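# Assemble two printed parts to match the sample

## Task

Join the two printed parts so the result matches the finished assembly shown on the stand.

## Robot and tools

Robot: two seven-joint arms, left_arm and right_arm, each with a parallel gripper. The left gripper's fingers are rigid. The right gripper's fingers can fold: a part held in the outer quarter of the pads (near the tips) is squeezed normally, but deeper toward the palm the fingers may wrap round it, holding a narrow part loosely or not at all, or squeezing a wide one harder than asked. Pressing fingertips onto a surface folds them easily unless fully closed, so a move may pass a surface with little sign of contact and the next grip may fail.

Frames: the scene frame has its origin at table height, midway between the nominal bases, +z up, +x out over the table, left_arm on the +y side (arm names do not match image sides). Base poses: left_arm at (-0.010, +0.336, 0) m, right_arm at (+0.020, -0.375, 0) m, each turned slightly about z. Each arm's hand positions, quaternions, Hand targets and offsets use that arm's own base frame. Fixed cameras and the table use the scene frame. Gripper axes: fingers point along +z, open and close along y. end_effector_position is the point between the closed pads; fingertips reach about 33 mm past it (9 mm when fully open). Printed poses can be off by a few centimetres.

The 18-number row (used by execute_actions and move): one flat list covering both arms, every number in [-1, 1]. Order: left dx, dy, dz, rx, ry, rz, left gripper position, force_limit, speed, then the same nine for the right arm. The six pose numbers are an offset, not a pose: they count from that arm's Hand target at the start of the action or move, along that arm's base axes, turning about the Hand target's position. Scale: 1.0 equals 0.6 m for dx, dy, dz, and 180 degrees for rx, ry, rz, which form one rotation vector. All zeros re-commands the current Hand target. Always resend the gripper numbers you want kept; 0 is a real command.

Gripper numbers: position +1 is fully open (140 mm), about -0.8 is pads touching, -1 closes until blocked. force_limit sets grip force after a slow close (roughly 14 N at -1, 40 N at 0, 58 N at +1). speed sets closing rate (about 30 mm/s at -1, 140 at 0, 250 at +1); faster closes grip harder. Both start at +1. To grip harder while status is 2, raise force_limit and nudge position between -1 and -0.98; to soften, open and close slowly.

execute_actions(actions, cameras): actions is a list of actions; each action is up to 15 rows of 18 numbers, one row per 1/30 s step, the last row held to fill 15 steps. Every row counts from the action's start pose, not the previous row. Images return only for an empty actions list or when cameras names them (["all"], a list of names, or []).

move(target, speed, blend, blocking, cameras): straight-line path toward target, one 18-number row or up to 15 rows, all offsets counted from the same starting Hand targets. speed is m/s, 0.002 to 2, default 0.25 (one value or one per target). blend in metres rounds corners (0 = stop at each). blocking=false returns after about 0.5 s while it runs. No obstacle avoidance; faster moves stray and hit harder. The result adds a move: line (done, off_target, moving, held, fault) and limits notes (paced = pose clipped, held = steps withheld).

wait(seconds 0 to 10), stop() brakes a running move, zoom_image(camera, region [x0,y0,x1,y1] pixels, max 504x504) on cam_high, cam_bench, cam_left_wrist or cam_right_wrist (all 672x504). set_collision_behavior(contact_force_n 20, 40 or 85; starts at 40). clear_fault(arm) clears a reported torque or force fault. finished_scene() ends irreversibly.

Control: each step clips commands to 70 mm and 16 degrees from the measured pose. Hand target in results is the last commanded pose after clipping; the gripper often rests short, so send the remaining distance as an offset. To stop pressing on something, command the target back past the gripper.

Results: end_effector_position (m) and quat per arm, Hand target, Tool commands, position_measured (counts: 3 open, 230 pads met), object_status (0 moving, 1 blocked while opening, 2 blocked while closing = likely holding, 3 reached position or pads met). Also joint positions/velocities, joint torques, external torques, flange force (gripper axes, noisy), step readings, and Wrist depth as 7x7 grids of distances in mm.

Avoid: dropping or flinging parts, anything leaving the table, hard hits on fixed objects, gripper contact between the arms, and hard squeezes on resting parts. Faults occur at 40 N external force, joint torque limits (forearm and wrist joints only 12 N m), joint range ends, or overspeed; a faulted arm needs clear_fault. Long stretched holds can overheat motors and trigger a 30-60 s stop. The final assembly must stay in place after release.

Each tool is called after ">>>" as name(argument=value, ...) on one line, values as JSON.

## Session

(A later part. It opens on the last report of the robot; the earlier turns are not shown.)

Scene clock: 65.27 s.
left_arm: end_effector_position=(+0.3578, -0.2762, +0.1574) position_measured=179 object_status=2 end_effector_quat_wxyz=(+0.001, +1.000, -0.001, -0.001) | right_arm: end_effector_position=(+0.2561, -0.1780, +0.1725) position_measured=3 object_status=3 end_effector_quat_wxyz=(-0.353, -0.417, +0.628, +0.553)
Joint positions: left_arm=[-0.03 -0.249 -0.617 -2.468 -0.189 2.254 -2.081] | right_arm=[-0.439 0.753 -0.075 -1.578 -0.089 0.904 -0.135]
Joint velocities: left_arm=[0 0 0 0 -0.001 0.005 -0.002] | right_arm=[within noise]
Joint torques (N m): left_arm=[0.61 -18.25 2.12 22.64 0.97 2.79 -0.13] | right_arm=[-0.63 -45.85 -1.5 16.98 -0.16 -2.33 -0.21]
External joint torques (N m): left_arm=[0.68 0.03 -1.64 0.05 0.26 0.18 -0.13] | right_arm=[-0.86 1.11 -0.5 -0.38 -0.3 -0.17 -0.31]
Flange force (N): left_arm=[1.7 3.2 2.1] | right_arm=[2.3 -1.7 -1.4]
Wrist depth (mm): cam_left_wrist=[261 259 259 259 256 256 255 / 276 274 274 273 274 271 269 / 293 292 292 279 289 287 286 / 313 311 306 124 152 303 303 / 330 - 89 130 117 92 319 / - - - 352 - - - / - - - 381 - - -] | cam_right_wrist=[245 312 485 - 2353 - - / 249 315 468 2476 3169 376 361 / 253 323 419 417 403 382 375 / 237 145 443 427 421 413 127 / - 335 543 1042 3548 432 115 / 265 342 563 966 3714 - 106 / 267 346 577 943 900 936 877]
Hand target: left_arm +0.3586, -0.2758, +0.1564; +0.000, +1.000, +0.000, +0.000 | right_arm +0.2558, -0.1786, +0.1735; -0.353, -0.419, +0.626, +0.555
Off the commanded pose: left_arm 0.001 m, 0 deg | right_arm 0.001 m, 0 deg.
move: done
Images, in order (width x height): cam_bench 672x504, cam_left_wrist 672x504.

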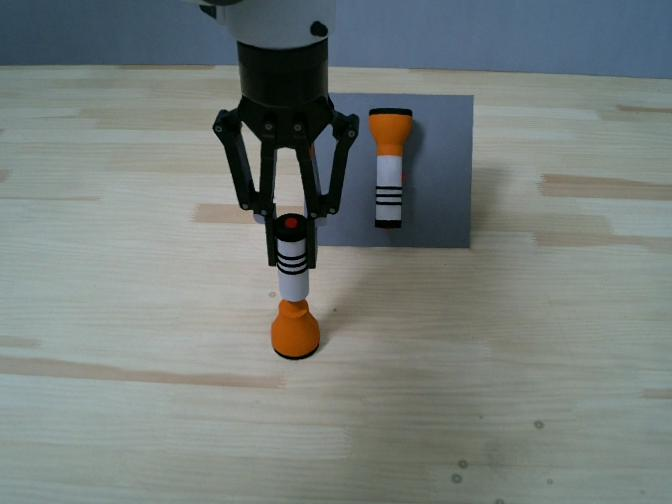

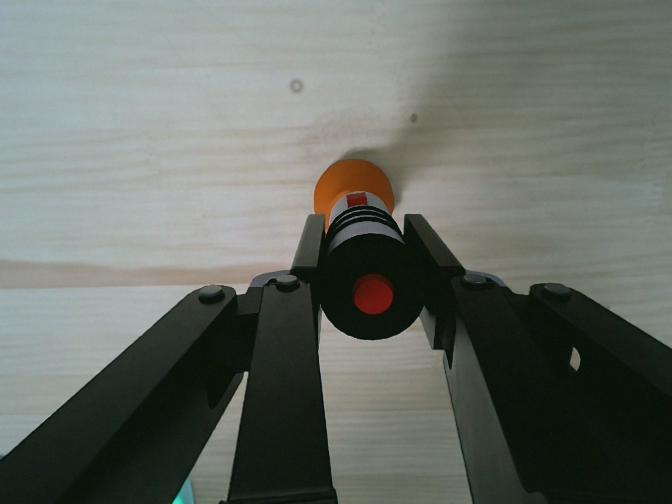

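>>> move(target=[0,0,-0.018,0,0,0,-1,-0.5,-1,0,0,0,0,0,0,1,1,1], speed=0.03, cameras=["cam_left_wrist","cam_bench"])

>>> zoom_image(camera="cam_bench", region=[230, 240, 360, 370])

Scene clock: 67.23 s.
left_arm: end_effector_position=(+0.3579, -0.2762, +0.1466) position_measured=179 object_status=2 end_effector_quat_wxyz=(+0.001, +1.000, -0.001, -0.001) | right_arm: end_effector_position=(+0.2561, -0.1780, +0.1725) position_measured=3 object_status=3 end_effector_quat_wxyz=(-0.353, -0.417, +0.628, +0.553)
Joint positions: left_arm=[-0.023 -0.229 -0.629 -2.481 -0.182 2.286 -2.088] | right_arm=[-0.439 0.753 -0.075 -1.578 -0.089 0.904 -0.135]
Joint velocities: left_arm=[0 0 -0.001 0 -0.001 0.004 -0.002] | right_arm=[within noise]
Joint torques (N m): left_arm=[0.53 -18.48 1.72 22.32 0.97 2.75 -0.09] | right_arm=[-0.64 -45.81 -1.59 16.99 -0.16 -2.35 -0.2]
External joint torques (N m): left_arm=[0.56 0.08 -1.83 -0.02 0.27 0.14 -0.09] | right_arm=[-0.77 1 -0.53 -0.28 -0.3 -0.19 -0.3]
Flange force (N): left_arm=[1.5 3.4 2.3] | right_arm=[2.2 -1.5 -1.7]
Wrist depth (mm): cam_left_wrist=[251 251 248 248 248 246 246 / 264 265 264 262 261 262 259 / 282 279 281 272 278 276 275 / 302 298 294 124 152 293 290 / 317 - 89 130 118 93 309 / - - - 335 - - - / - - - 367 - - -] | cam_right_wrist=[246 311 484 2584 2425 2934 - / 249 316 470 2934 3548 385 363 / 253 323 419 419 404 378 374 / 237 145 443 427 408 409 127 / - 336 544 999 - 431 115 / 266 342 559 1076 2671 - - / 268 347 577 928 900 921 874]
Hand target: left_arm +0.3586, -0.2758, +0.1456; +0.000, +1.000, +0.000, +0.000 | right_arm +0.2558, -0.1786, +0.1735; -0.353, -0.419, +0.626, +0.555
Off the commanded pose: left_arm 0.001 m, 0 deg | right_arm 0.001 m, 0 deg.
move: done
Images, in order (width x height): cam_bench 672x504, cam_left_wrist 672x504.

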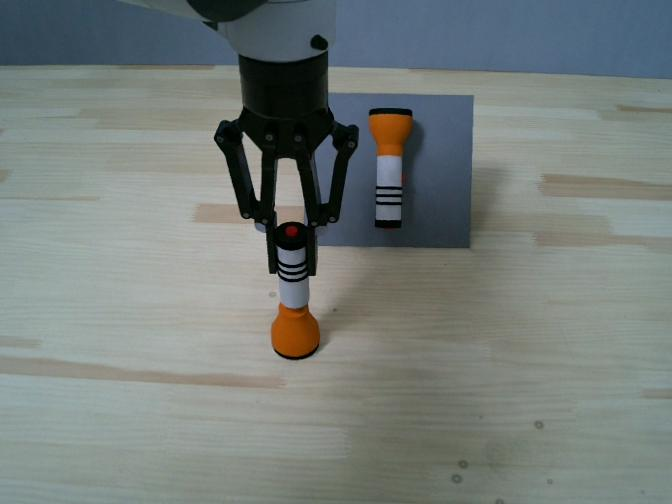

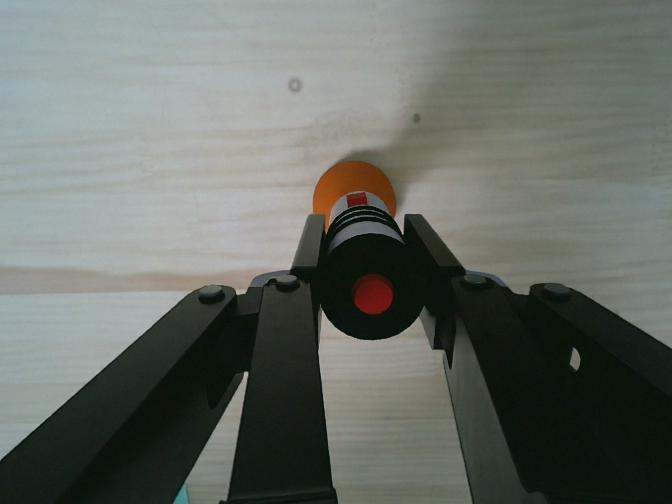

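Scaled by 3.877 from the camera's 672x504 image, which has a finer 960x720 frame.

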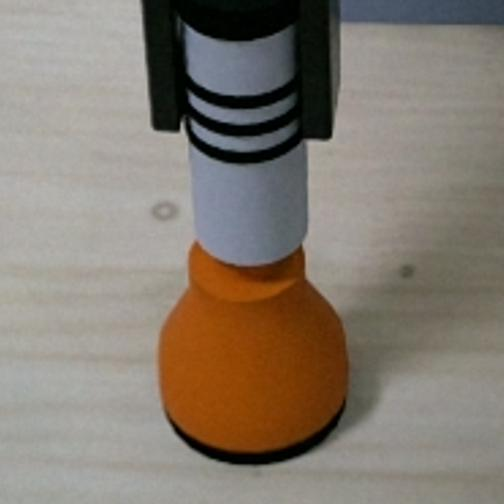

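>>> move(target=[0,0,-0.022,0,0,0,-1,-0.5,-1,0,0,0,0,0,0,1,1,1], speed=0.025, cameras=["cam_left_wrist","cam_bench"])

>>> zoom_image(camera="cam_bench", region=[230, 240, 360, 370])

Scene clock: 69.33 s.
left_arm: end_effector_position=(+0.3598, -0.2764, +0.1363) position_measured=179 object_status=2 end_effector_quat_wxyz=(+0.001, +1.000, -0.001, +0.002) | right_arm: end_effector_position=(+0.2561, -0.1780, +0.1725) position_measured=3 object_status=3 end_effector_quat_wxyz=(-0.353, -0.417, +0.628, +0.553)
Joint positions: left_arm=[-0.014 -0.208 -0.641 -2.493 -0.17 2.322 -2.097] | right_arm=[-0.439 0.753 -0.075 -1.578 -0.089 0.904 -0.135]
Joint velocities: left_arm=[0.001 0 -0.002 -0.001 0.002 0.004 -0.004] | right_arm=[within noise]
Joint torques (N m): left_arm=[-0.05 -15.98 0.86 20.23 0.79 3.23 -0.09] | right_arm=[-0.63 -45.81 -1.51 16.99 -0.17 -2.33 -0.21]
External joint torques (N m): left_arm=[0.03 2.83 -2.35 -1.83 0.11 0.61 -0.09] | right_arm=[-0.78 0.95 -0.46 -0.28 -0.31 -0.18 -0.31]
Flange force (N): left_arm=[3.8 6.0 11.6] | right_arm=[2.2 -1.5 -1.6]
Wrist depth (mm): cam_left_wrist=[241 242 240 240 239 239 237 / 255 255 256 255 251 251 250 / 272 271 268 263 266 265 265 / 289 286 283 126 152 284 280 / 305 - 89 130 118 93 296 / - - - 324 - - - / - - - 353 - - -] | cam_right_wrist=[246 312 487 2764 2701 - 2584 / 249 315 470 861 - 377 372 / 253 323 418 418 403 379 385 / 238 145 445 428 411 407 127 / - 334 544 978 - 431 115 / 265 342 559 974 3548 - - / 267 346 581 936 900 914 -]
Hand target: left_arm +0.3586, -0.2758, +0.1324; +0.000, +1.000, +0.000, +0.000 | right_arm +0.2558, -0.1786, +0.1735; -0.353, -0.419, +0.626, +0.555
Off the commanded pose: left_arm 0.004 m, 0 deg | right_arm 0.001 m, 0 deg.
move: off_target (left_arm)
Images, in order (width x height): cam_bench 672x504, cam_left_wrist 672x504.

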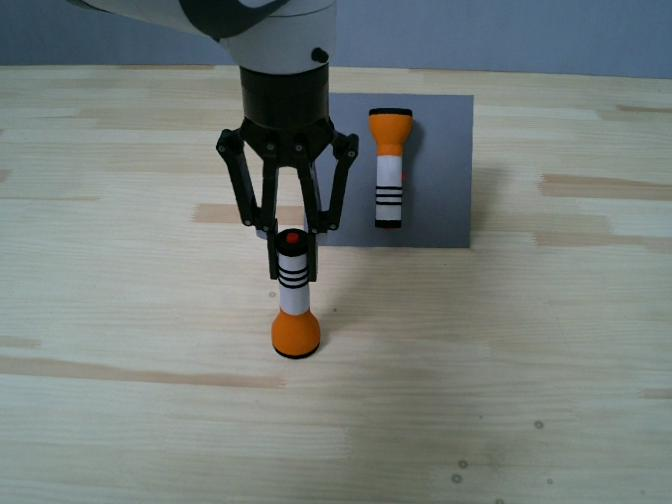

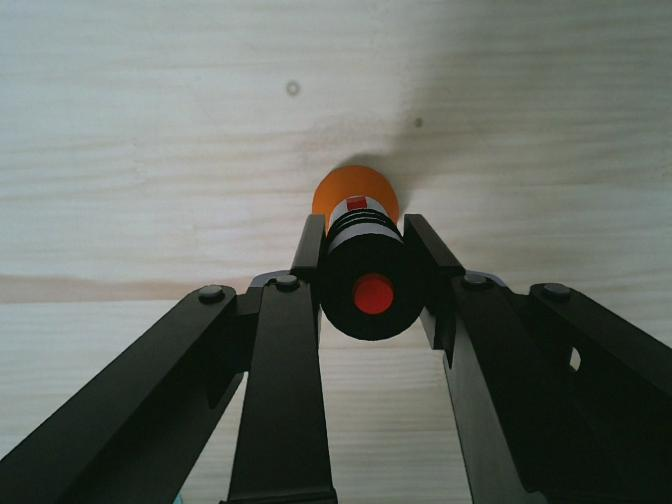

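Scaled by 3.877 from the camera's 672x504 image, which has a finer 960x720 frame.

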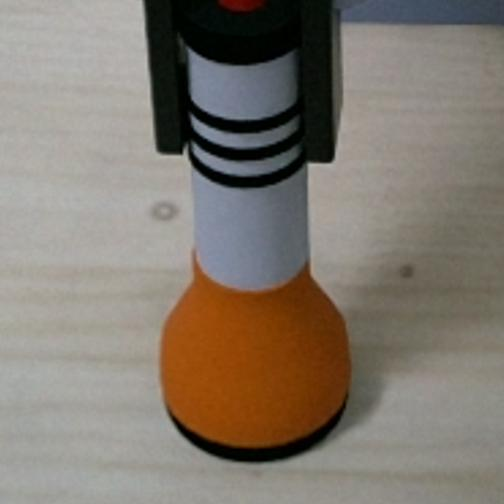

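>>> move(target=[0.003,-0.001,-0.007,0,0,0,-1,-0.5,-1,0,0,0,0,0,0,1,1,1], speed=0.02, cameras=["cam_left_wrist","cam_bench"])

>>> zoom_image(camera="cam_bench", region=[230, 240, 360, 370])

Scene clock: 72.63 s.
left_arm: end_effector_position=(+0.3649, -0.2776, +0.1359) position_measured=179 object_status=2 end_effector_quat_wxyz=(+0.002, +1.000, +0.000, +0.007) | right_arm: end_effector_position=(+0.2561, -0.1780, +0.1725) position_measured=3 object_status=3 end_effector_quat_wxyz=(-0.353, -0.417, +0.628, +0.553)
Joint positions: left_arm=[-0.007 -0.199 -0.645 -2.489 -0.16 2.336 -2.103] | right_arm=[-0.439 0.753 -0.075 -1.578 -0.089 0.904 -0.135]
Joint velocities: left_arm=[0.001 -0.001 -0.002 0 0.002 0.003 -0.005] | right_arm=[within noise]
Joint torques (N m): left_arm=[0.16 -12.71 0.54 18.03 0.53 3.02 -0.07] | right_arm=[-0.64 -45.72 -1.57 17.01 -0.17 -2.33 -0.25]
External joint torques (N m): left_arm=[0.16 6.21 -2.63 -3.98 -0.15 0.39 -0.07] | right_arm=[-0.9 1.02 -0.59 -0.23 -0.32 -0.17 -0.35]
Flange force (N): left_arm=[7.5 8.5 20.5] | right_arm=[2.5 -1.7 -2.0]
Wrist depth (mm): cam_left_wrist=[242 242 242 240 238 237 236 / 256 254 256 254 251 251 252 / 271 271 268 262 266 266 265 / 287 286 282 125 152 282 280 / 303 - 89 129 118 93 293 / - - - 323 - - - / - - - 345 - - -] | cam_right_wrist=[246 311 484 2671 2502 - 2529 / 249 316 467 2934 - 380 378 / 253 322 417 416 403 380 377 / 237 145 444 424 421 410 127 / - 336 544 1011 - 437 115 / 265 341 558 1052 2476 3212 2971 / 269 347 580 936 880 921 871]
Hand target: left_arm +0.3604, -0.2764, +0.1282; +0.000, +1.000, +0.000, +0.000 | right_arm +0.2558, -0.1786, +0.1735; -0.353, -0.419, +0.626, +0.555
Off the commanded pose: left_arm 0.009 m, 1 deg | right_arm 0.001 m, 0 deg.
move: off_target (left_arm)
Images, in order (width x height): cam_bench 672x504, cam_left_wrist 672x504.

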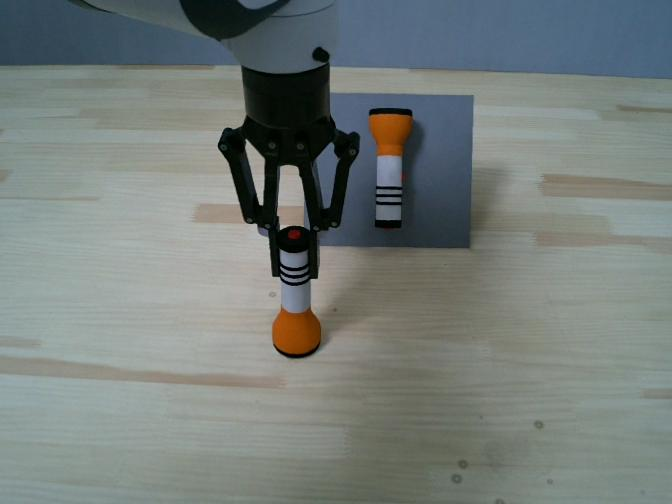

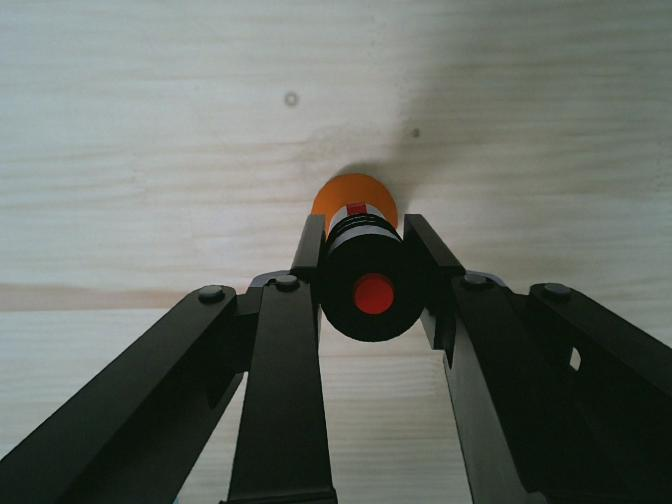

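Scaled by 3.877 from the camera's 672x504 image, which has a finer 960x720 frame.

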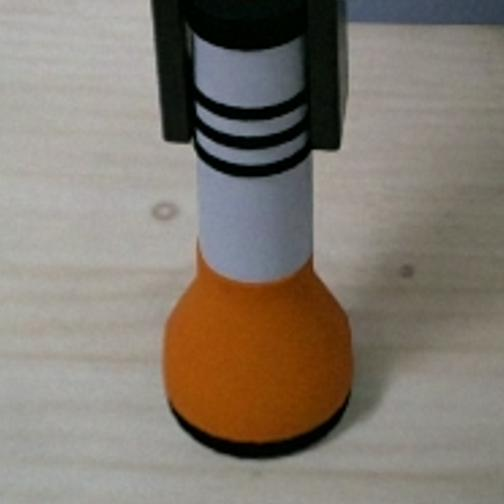

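>>> zoom_image(camera="cam_bench", region=[270, 290, 322, 329])

>>> zoom_image(camera="cam_left_wrist", region=[300, 165, 410, 250])

Scaled by 9.692 from the camera's 672x504 image, which has a finer 960x720 frame.

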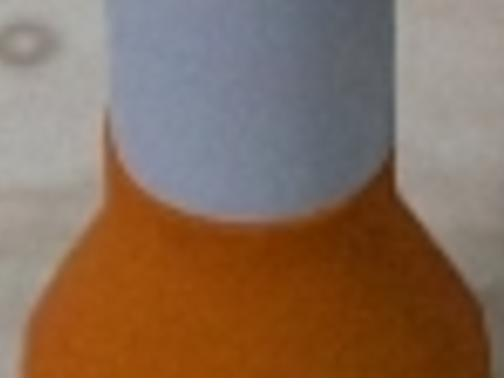

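Scaled by 4.582 from the camera's 672x504 image, which has a finer 960x720 frame.

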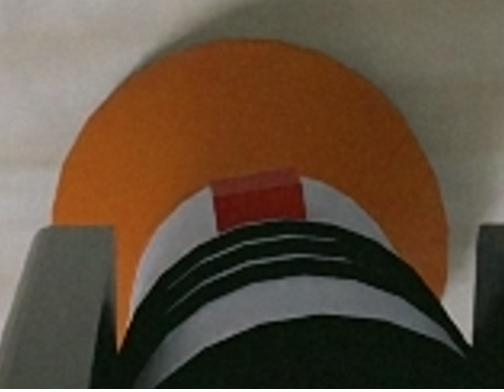

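>>> move(target=[-0.0005,0,0.0122,0,0,0,-1,-0.5,-1,0,0,0,0,0,0,1,1,1], speed=0.02, cameras=["cam_left_wrist","cam_bench"])

>>> zoom_image(camera="cam_bench", region=[265, 290, 330, 365])

Scene clock: 82.77 s.
left_arm: end_effector_position=(+0.3622, -0.2765, +0.1359) position_measured=179 object_status=2 end_effector_quat_wxyz=(+0.000, +1.000, +0.001, +0.003) | right_arm: end_effector_position=(+0.2561, -0.1780, +0.1725) position_measured=3 object_status=3 end_effector_quat_wxyz=(-0.353, -0.417, +0.628, +0.553)
Joint positions: left_arm=[-0.008 -0.201 -0.645 -2.488 -0.162 2.325 -2.105] | right_arm=[-0.439 0.753 -0.075 -1.578 -0.089 0.904 -0.135]
Joint torques (N m): left_arm=[-0.52 -19.42 1.96 21.76 0.09 2.13 0.26] | right_arm=[-0.66 -45.76 -1.48 17.03 -0.15 -2.34 -0.22]
External joint torques (N m): left_arm=[-0.56 -0.41 -1.28 -0.29 -0.58 -0.48 0.26] | right_arm=[-0.84 0.8 -0.45 -0.11 -0.29 -0.18 -0.32]
Flange force (N): left_arm=[-4.3 -0.8 -2.3] | right_arm=[2.3 -1.3 -2.0]
Wrist depth (mm): cam_left_wrist=[243 242 241 239 238 239 237 / 256 255 254 253 252 251 250 / 274 270 269 261 266 265 265 / 288 287 283 125 152 280 279 / 306 - 89 129 118 93 295 / - - - 329 - - - / - - - 348 - - -] | cam_right_wrist=[246 312 486 - 2764 4952 - / 250 317 466 2641 3087 379 365 / 253 321 414 418 406 380 369 / 237 146 447 424 416 411 127 / - 335 543 978 - 434 115 / 265 342 563 1025 3445 4754 - / 268 346 583 928 887 928 -]
Hand target: left_arm +0.3601, -0.2764, +0.1355; +0.000, +1.000, +0.000, +0.000 | right_arm +0.2558, -0.1786, +0.1735; -0.353, -0.419, +0.626, +0.555
Off the commanded pose: left_arm 0.002 m, 0 deg | right_arm 0.001 m, 0 deg.
move: done
Images, in order (width x height): cam_bench 672x504, cam_left_wrist 672x504.

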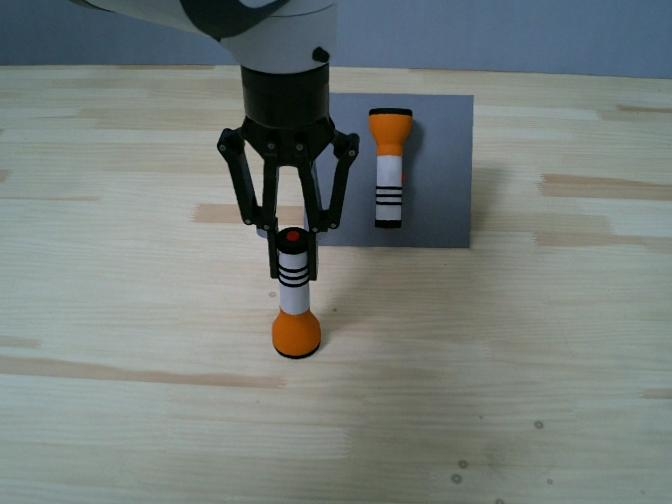

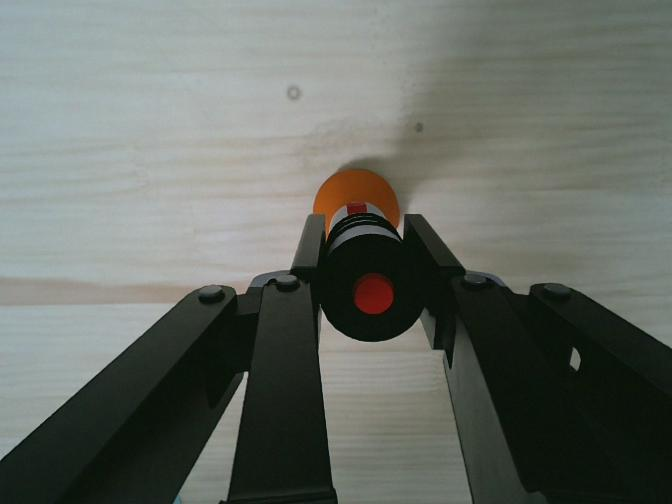

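Scaled by 6.720 from the camera's 672x504 image, which has a finer 960x720 frame.

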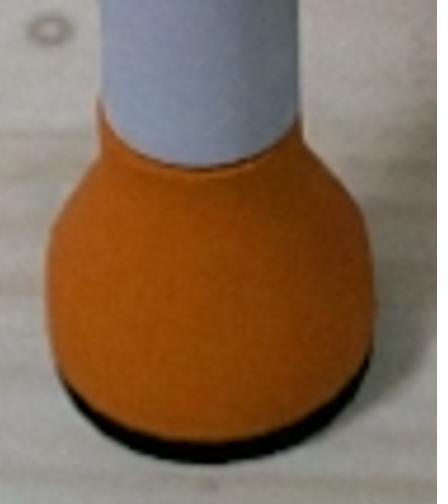

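>>> move(target=[0,0,0,0,0,0,0.2,-0.5,-1,0,0,0,0,0,0,1,1,1], cameras=["cam_left_wrist","cam_bench"])

>>> zoom_image(camera="cam_bench", region=[255, 220, 340, 365])

>>> zoom_image(camera="cam_bench", region=[265, 290, 330, 365])

Scene clock: 86.30 s.
left_arm: end_effector_position=(+0.3615, -0.2766, +0.1358) position_measured=104 object_status=0 end_effector_quat_wxyz=(+0.000, +1.000, +0.000, +0.002) | right_arm: end_effector_position=(+0.2561, -0.1780, +0.1725) position_measured=3 object_status=3 end_effector_quat_wxyz=(-0.353, -0.417, +0.628, +0.553)
Joint positions: left_arm=[-0.009 -0.201 -0.645 -2.488 -0.162 2.323 -2.105] | right_arm=[-0.439 0.753 -0.075 -1.578 -0.089 0.904 -0.135]
Joint torques (N m): left_arm=[-0.33 -19.5 2.3 22.2 0.25 2.41 0.25] | right_arm=[-0.63 -45.79 -1.52 16.98 -0.18 -2.34 -0.24]
External joint torques (N m): left_arm=[-0.42 -0.51 -1.01 0.15 -0.43 -0.21 0.26] | right_arm=[-0.71 0.92 -0.42 -0.22 -0.32 -0.17 -0.34]
Flange force (N): left_arm=[-2.9 -0.4 -2.1] | right_arm=[2.2 -1.4 -1.8]
Wrist depth (mm): cam_left_wrist=[242 241 241 239 237 237 236 / 256 255 252 251 252 250 249 / 272 270 269 265 266 266 262 / 289 287 138 151 276 275 280 / - 90 297 129 301 116 88 / - - 327 321 325 - - / - - 351 351 350 - -] | cam_right_wrist=[246 312 482 2796 2732 - 2308 / 250 316 469 3009 - 377 365 / 253 323 417 418 404 381 377 / 237 146 442 427 421 410 127 / - 336 544 955 - 426 115 / 265 342 561 1029 2934 - 2934 / 268 346 577 928 900 918 871]
Hand target: left_arm +0.3601, -0.2764, +0.1355; +0.000, +1.000, +0.000, +0.000 | right_arm +0.2558, -0.1786, +0.1735; -0.353, -0.419, +0.626, +0.555
Off the commanded pose: left_arm 0.001 m, 0 deg | right_arm 0.001 m, 0 deg.
move: done
Images, in order (width x height): cam_bench 672x504, cam_left_wrist 672x504.

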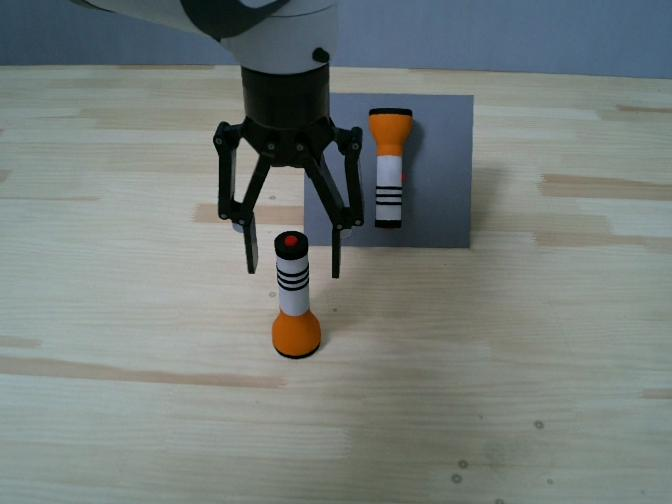

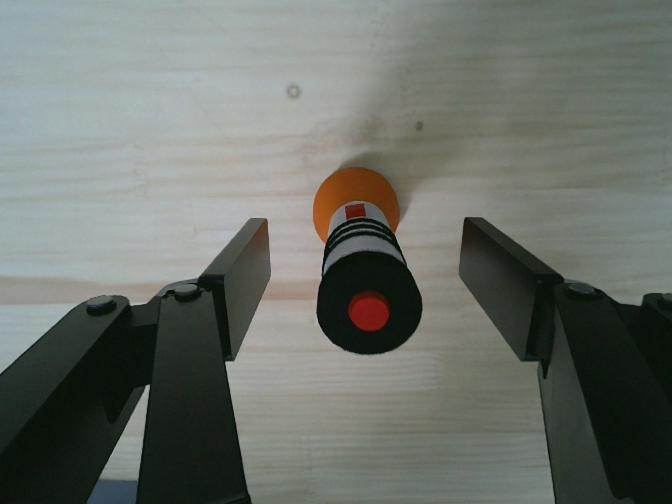

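Scaled by 3.476 from the camera's 672x504 image, which has a finer 960x720 frame.

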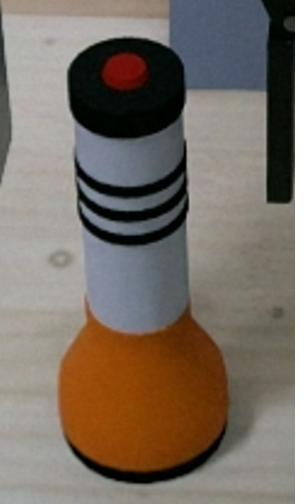

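Scaled by 6.720 from the camera's 672x504 image, which has a finer 960x720 frame.

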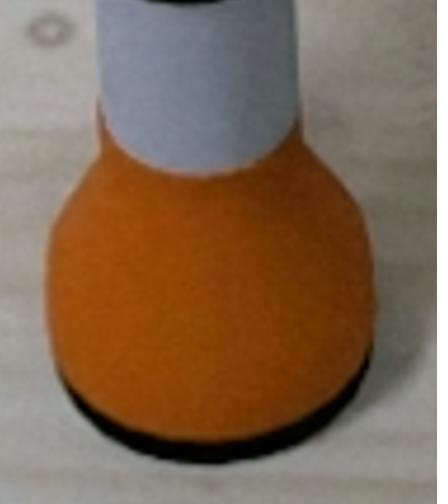

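>>> move(target=[0,0,0.25,0,0,0,0.2,-0.5,-1,0,0,0,0,0,0,1,1,1], speed=0.15, cameras=["cam_left_wrist","cam_bench"])

>>> zoom_image(camera="cam_bench", region=[255, 220, 340, 365])

>>> zoom_image(camera="cam_left_wrist", region=[290, 130, 420, 260])

Scene clock: 91.07 s.
left_arm: end_effector_position=(+0.3609, -0.2770, +0.2852) position_measured=104 object_status=3 end_effector_quat_wxyz=(+0.001, +1.000, +0.003, +0.001) | right_arm: end_effector_position=(+0.2561, -0.1780, +0.1725) position_measured=3 object_status=3 end_effector_quat_wxyz=(-0.353, -0.417, +0.628, +0.553)
Joint positions: left_arm=[-0.046 -0.385 -0.537 -2.245 -0.206 1.906 -2.059] | right_arm=[-0.439 0.753 -0.075 -1.578 -0.089 0.904 -0.135]
Joint velocities: left_arm=[0 0.001 0 0 -0.001 -0.004 0] | right_arm=[within noise]
Joint torques (N m): left_arm=[-0.29 -16.48 4.53 25.08 0.79 2.53 0.37] | right_arm=[-0.66 -45.8 -1.54 17 -0.17 -2.3 -0.17]
External joint torques (N m): left_arm=[-0.25 -0.4 -1.06 0.62 -0.09 -0.09 0.37] | right_arm=[-0.66 0.8 -0.38 -0.17 -0.29 -0.14 -0.27]
Flange force (N): left_arm=[0.0 1.3 -1.3] | right_arm=[1.9 -1.3 -1.6]
Wrist depth (mm): cam_left_wrist=[373 377 374 370 373 368 366 / 395 393 394 388 390 390 386 / 420 420 420 409 412 412 410 / 447 441 139 440 439 427 439 / - 90 463 473 473 116 88 / - - 516 502 506 - - / - - 540 544 543 - -] | cam_right_wrist=[246 311 487 2612 - 2899 2701 / 250 316 469 2934 2796 377 2641 / 253 323 419 418 404 379 381 / 237 145 442 427 417 409 127 / - 335 545 1038 - 427 115 / 266 342 561 1011 3548 - 864 / 268 347 571 939 897 911 897]
Hand target: left_arm +0.3601, -0.2764, +0.2855; +0.000, +1.000, +0.000, +0.000 | right_arm +0.2558, -0.1786, +0.1735; -0.353, -0.419, +0.626, +0.555
Off the commanded pose: left_arm 0.001 m, 0 deg | right_arm 0.001 m, 0 deg.
move: done
Images, in order (width x height): cam_bench 672x504, cam_left_wrist 672x504.

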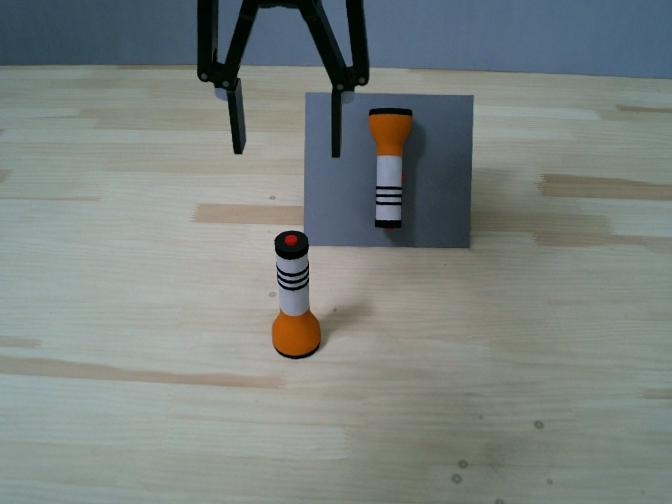

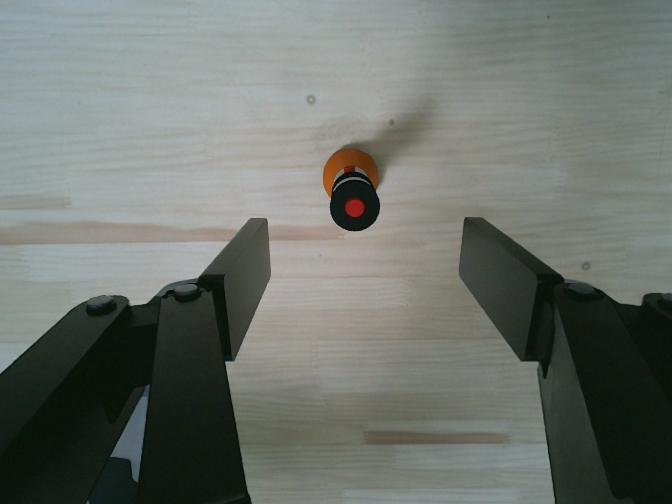

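Scaled by 3.476 from the camera's 672x504 image, which has a finer 960x720 frame.

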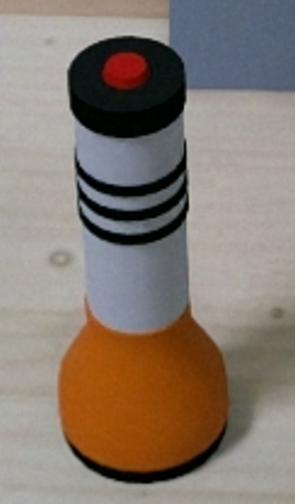

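Scaled by 3.877 from the camera's 672x504 image, which has a finer 960x720 frame.

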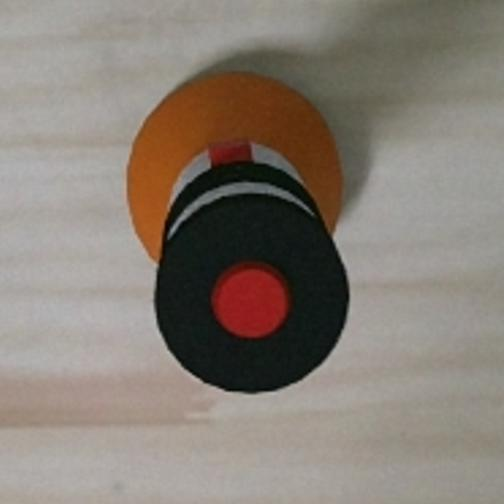

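Seated and standing upright.

>>> finished_scene()

The scene is finished: the task was done.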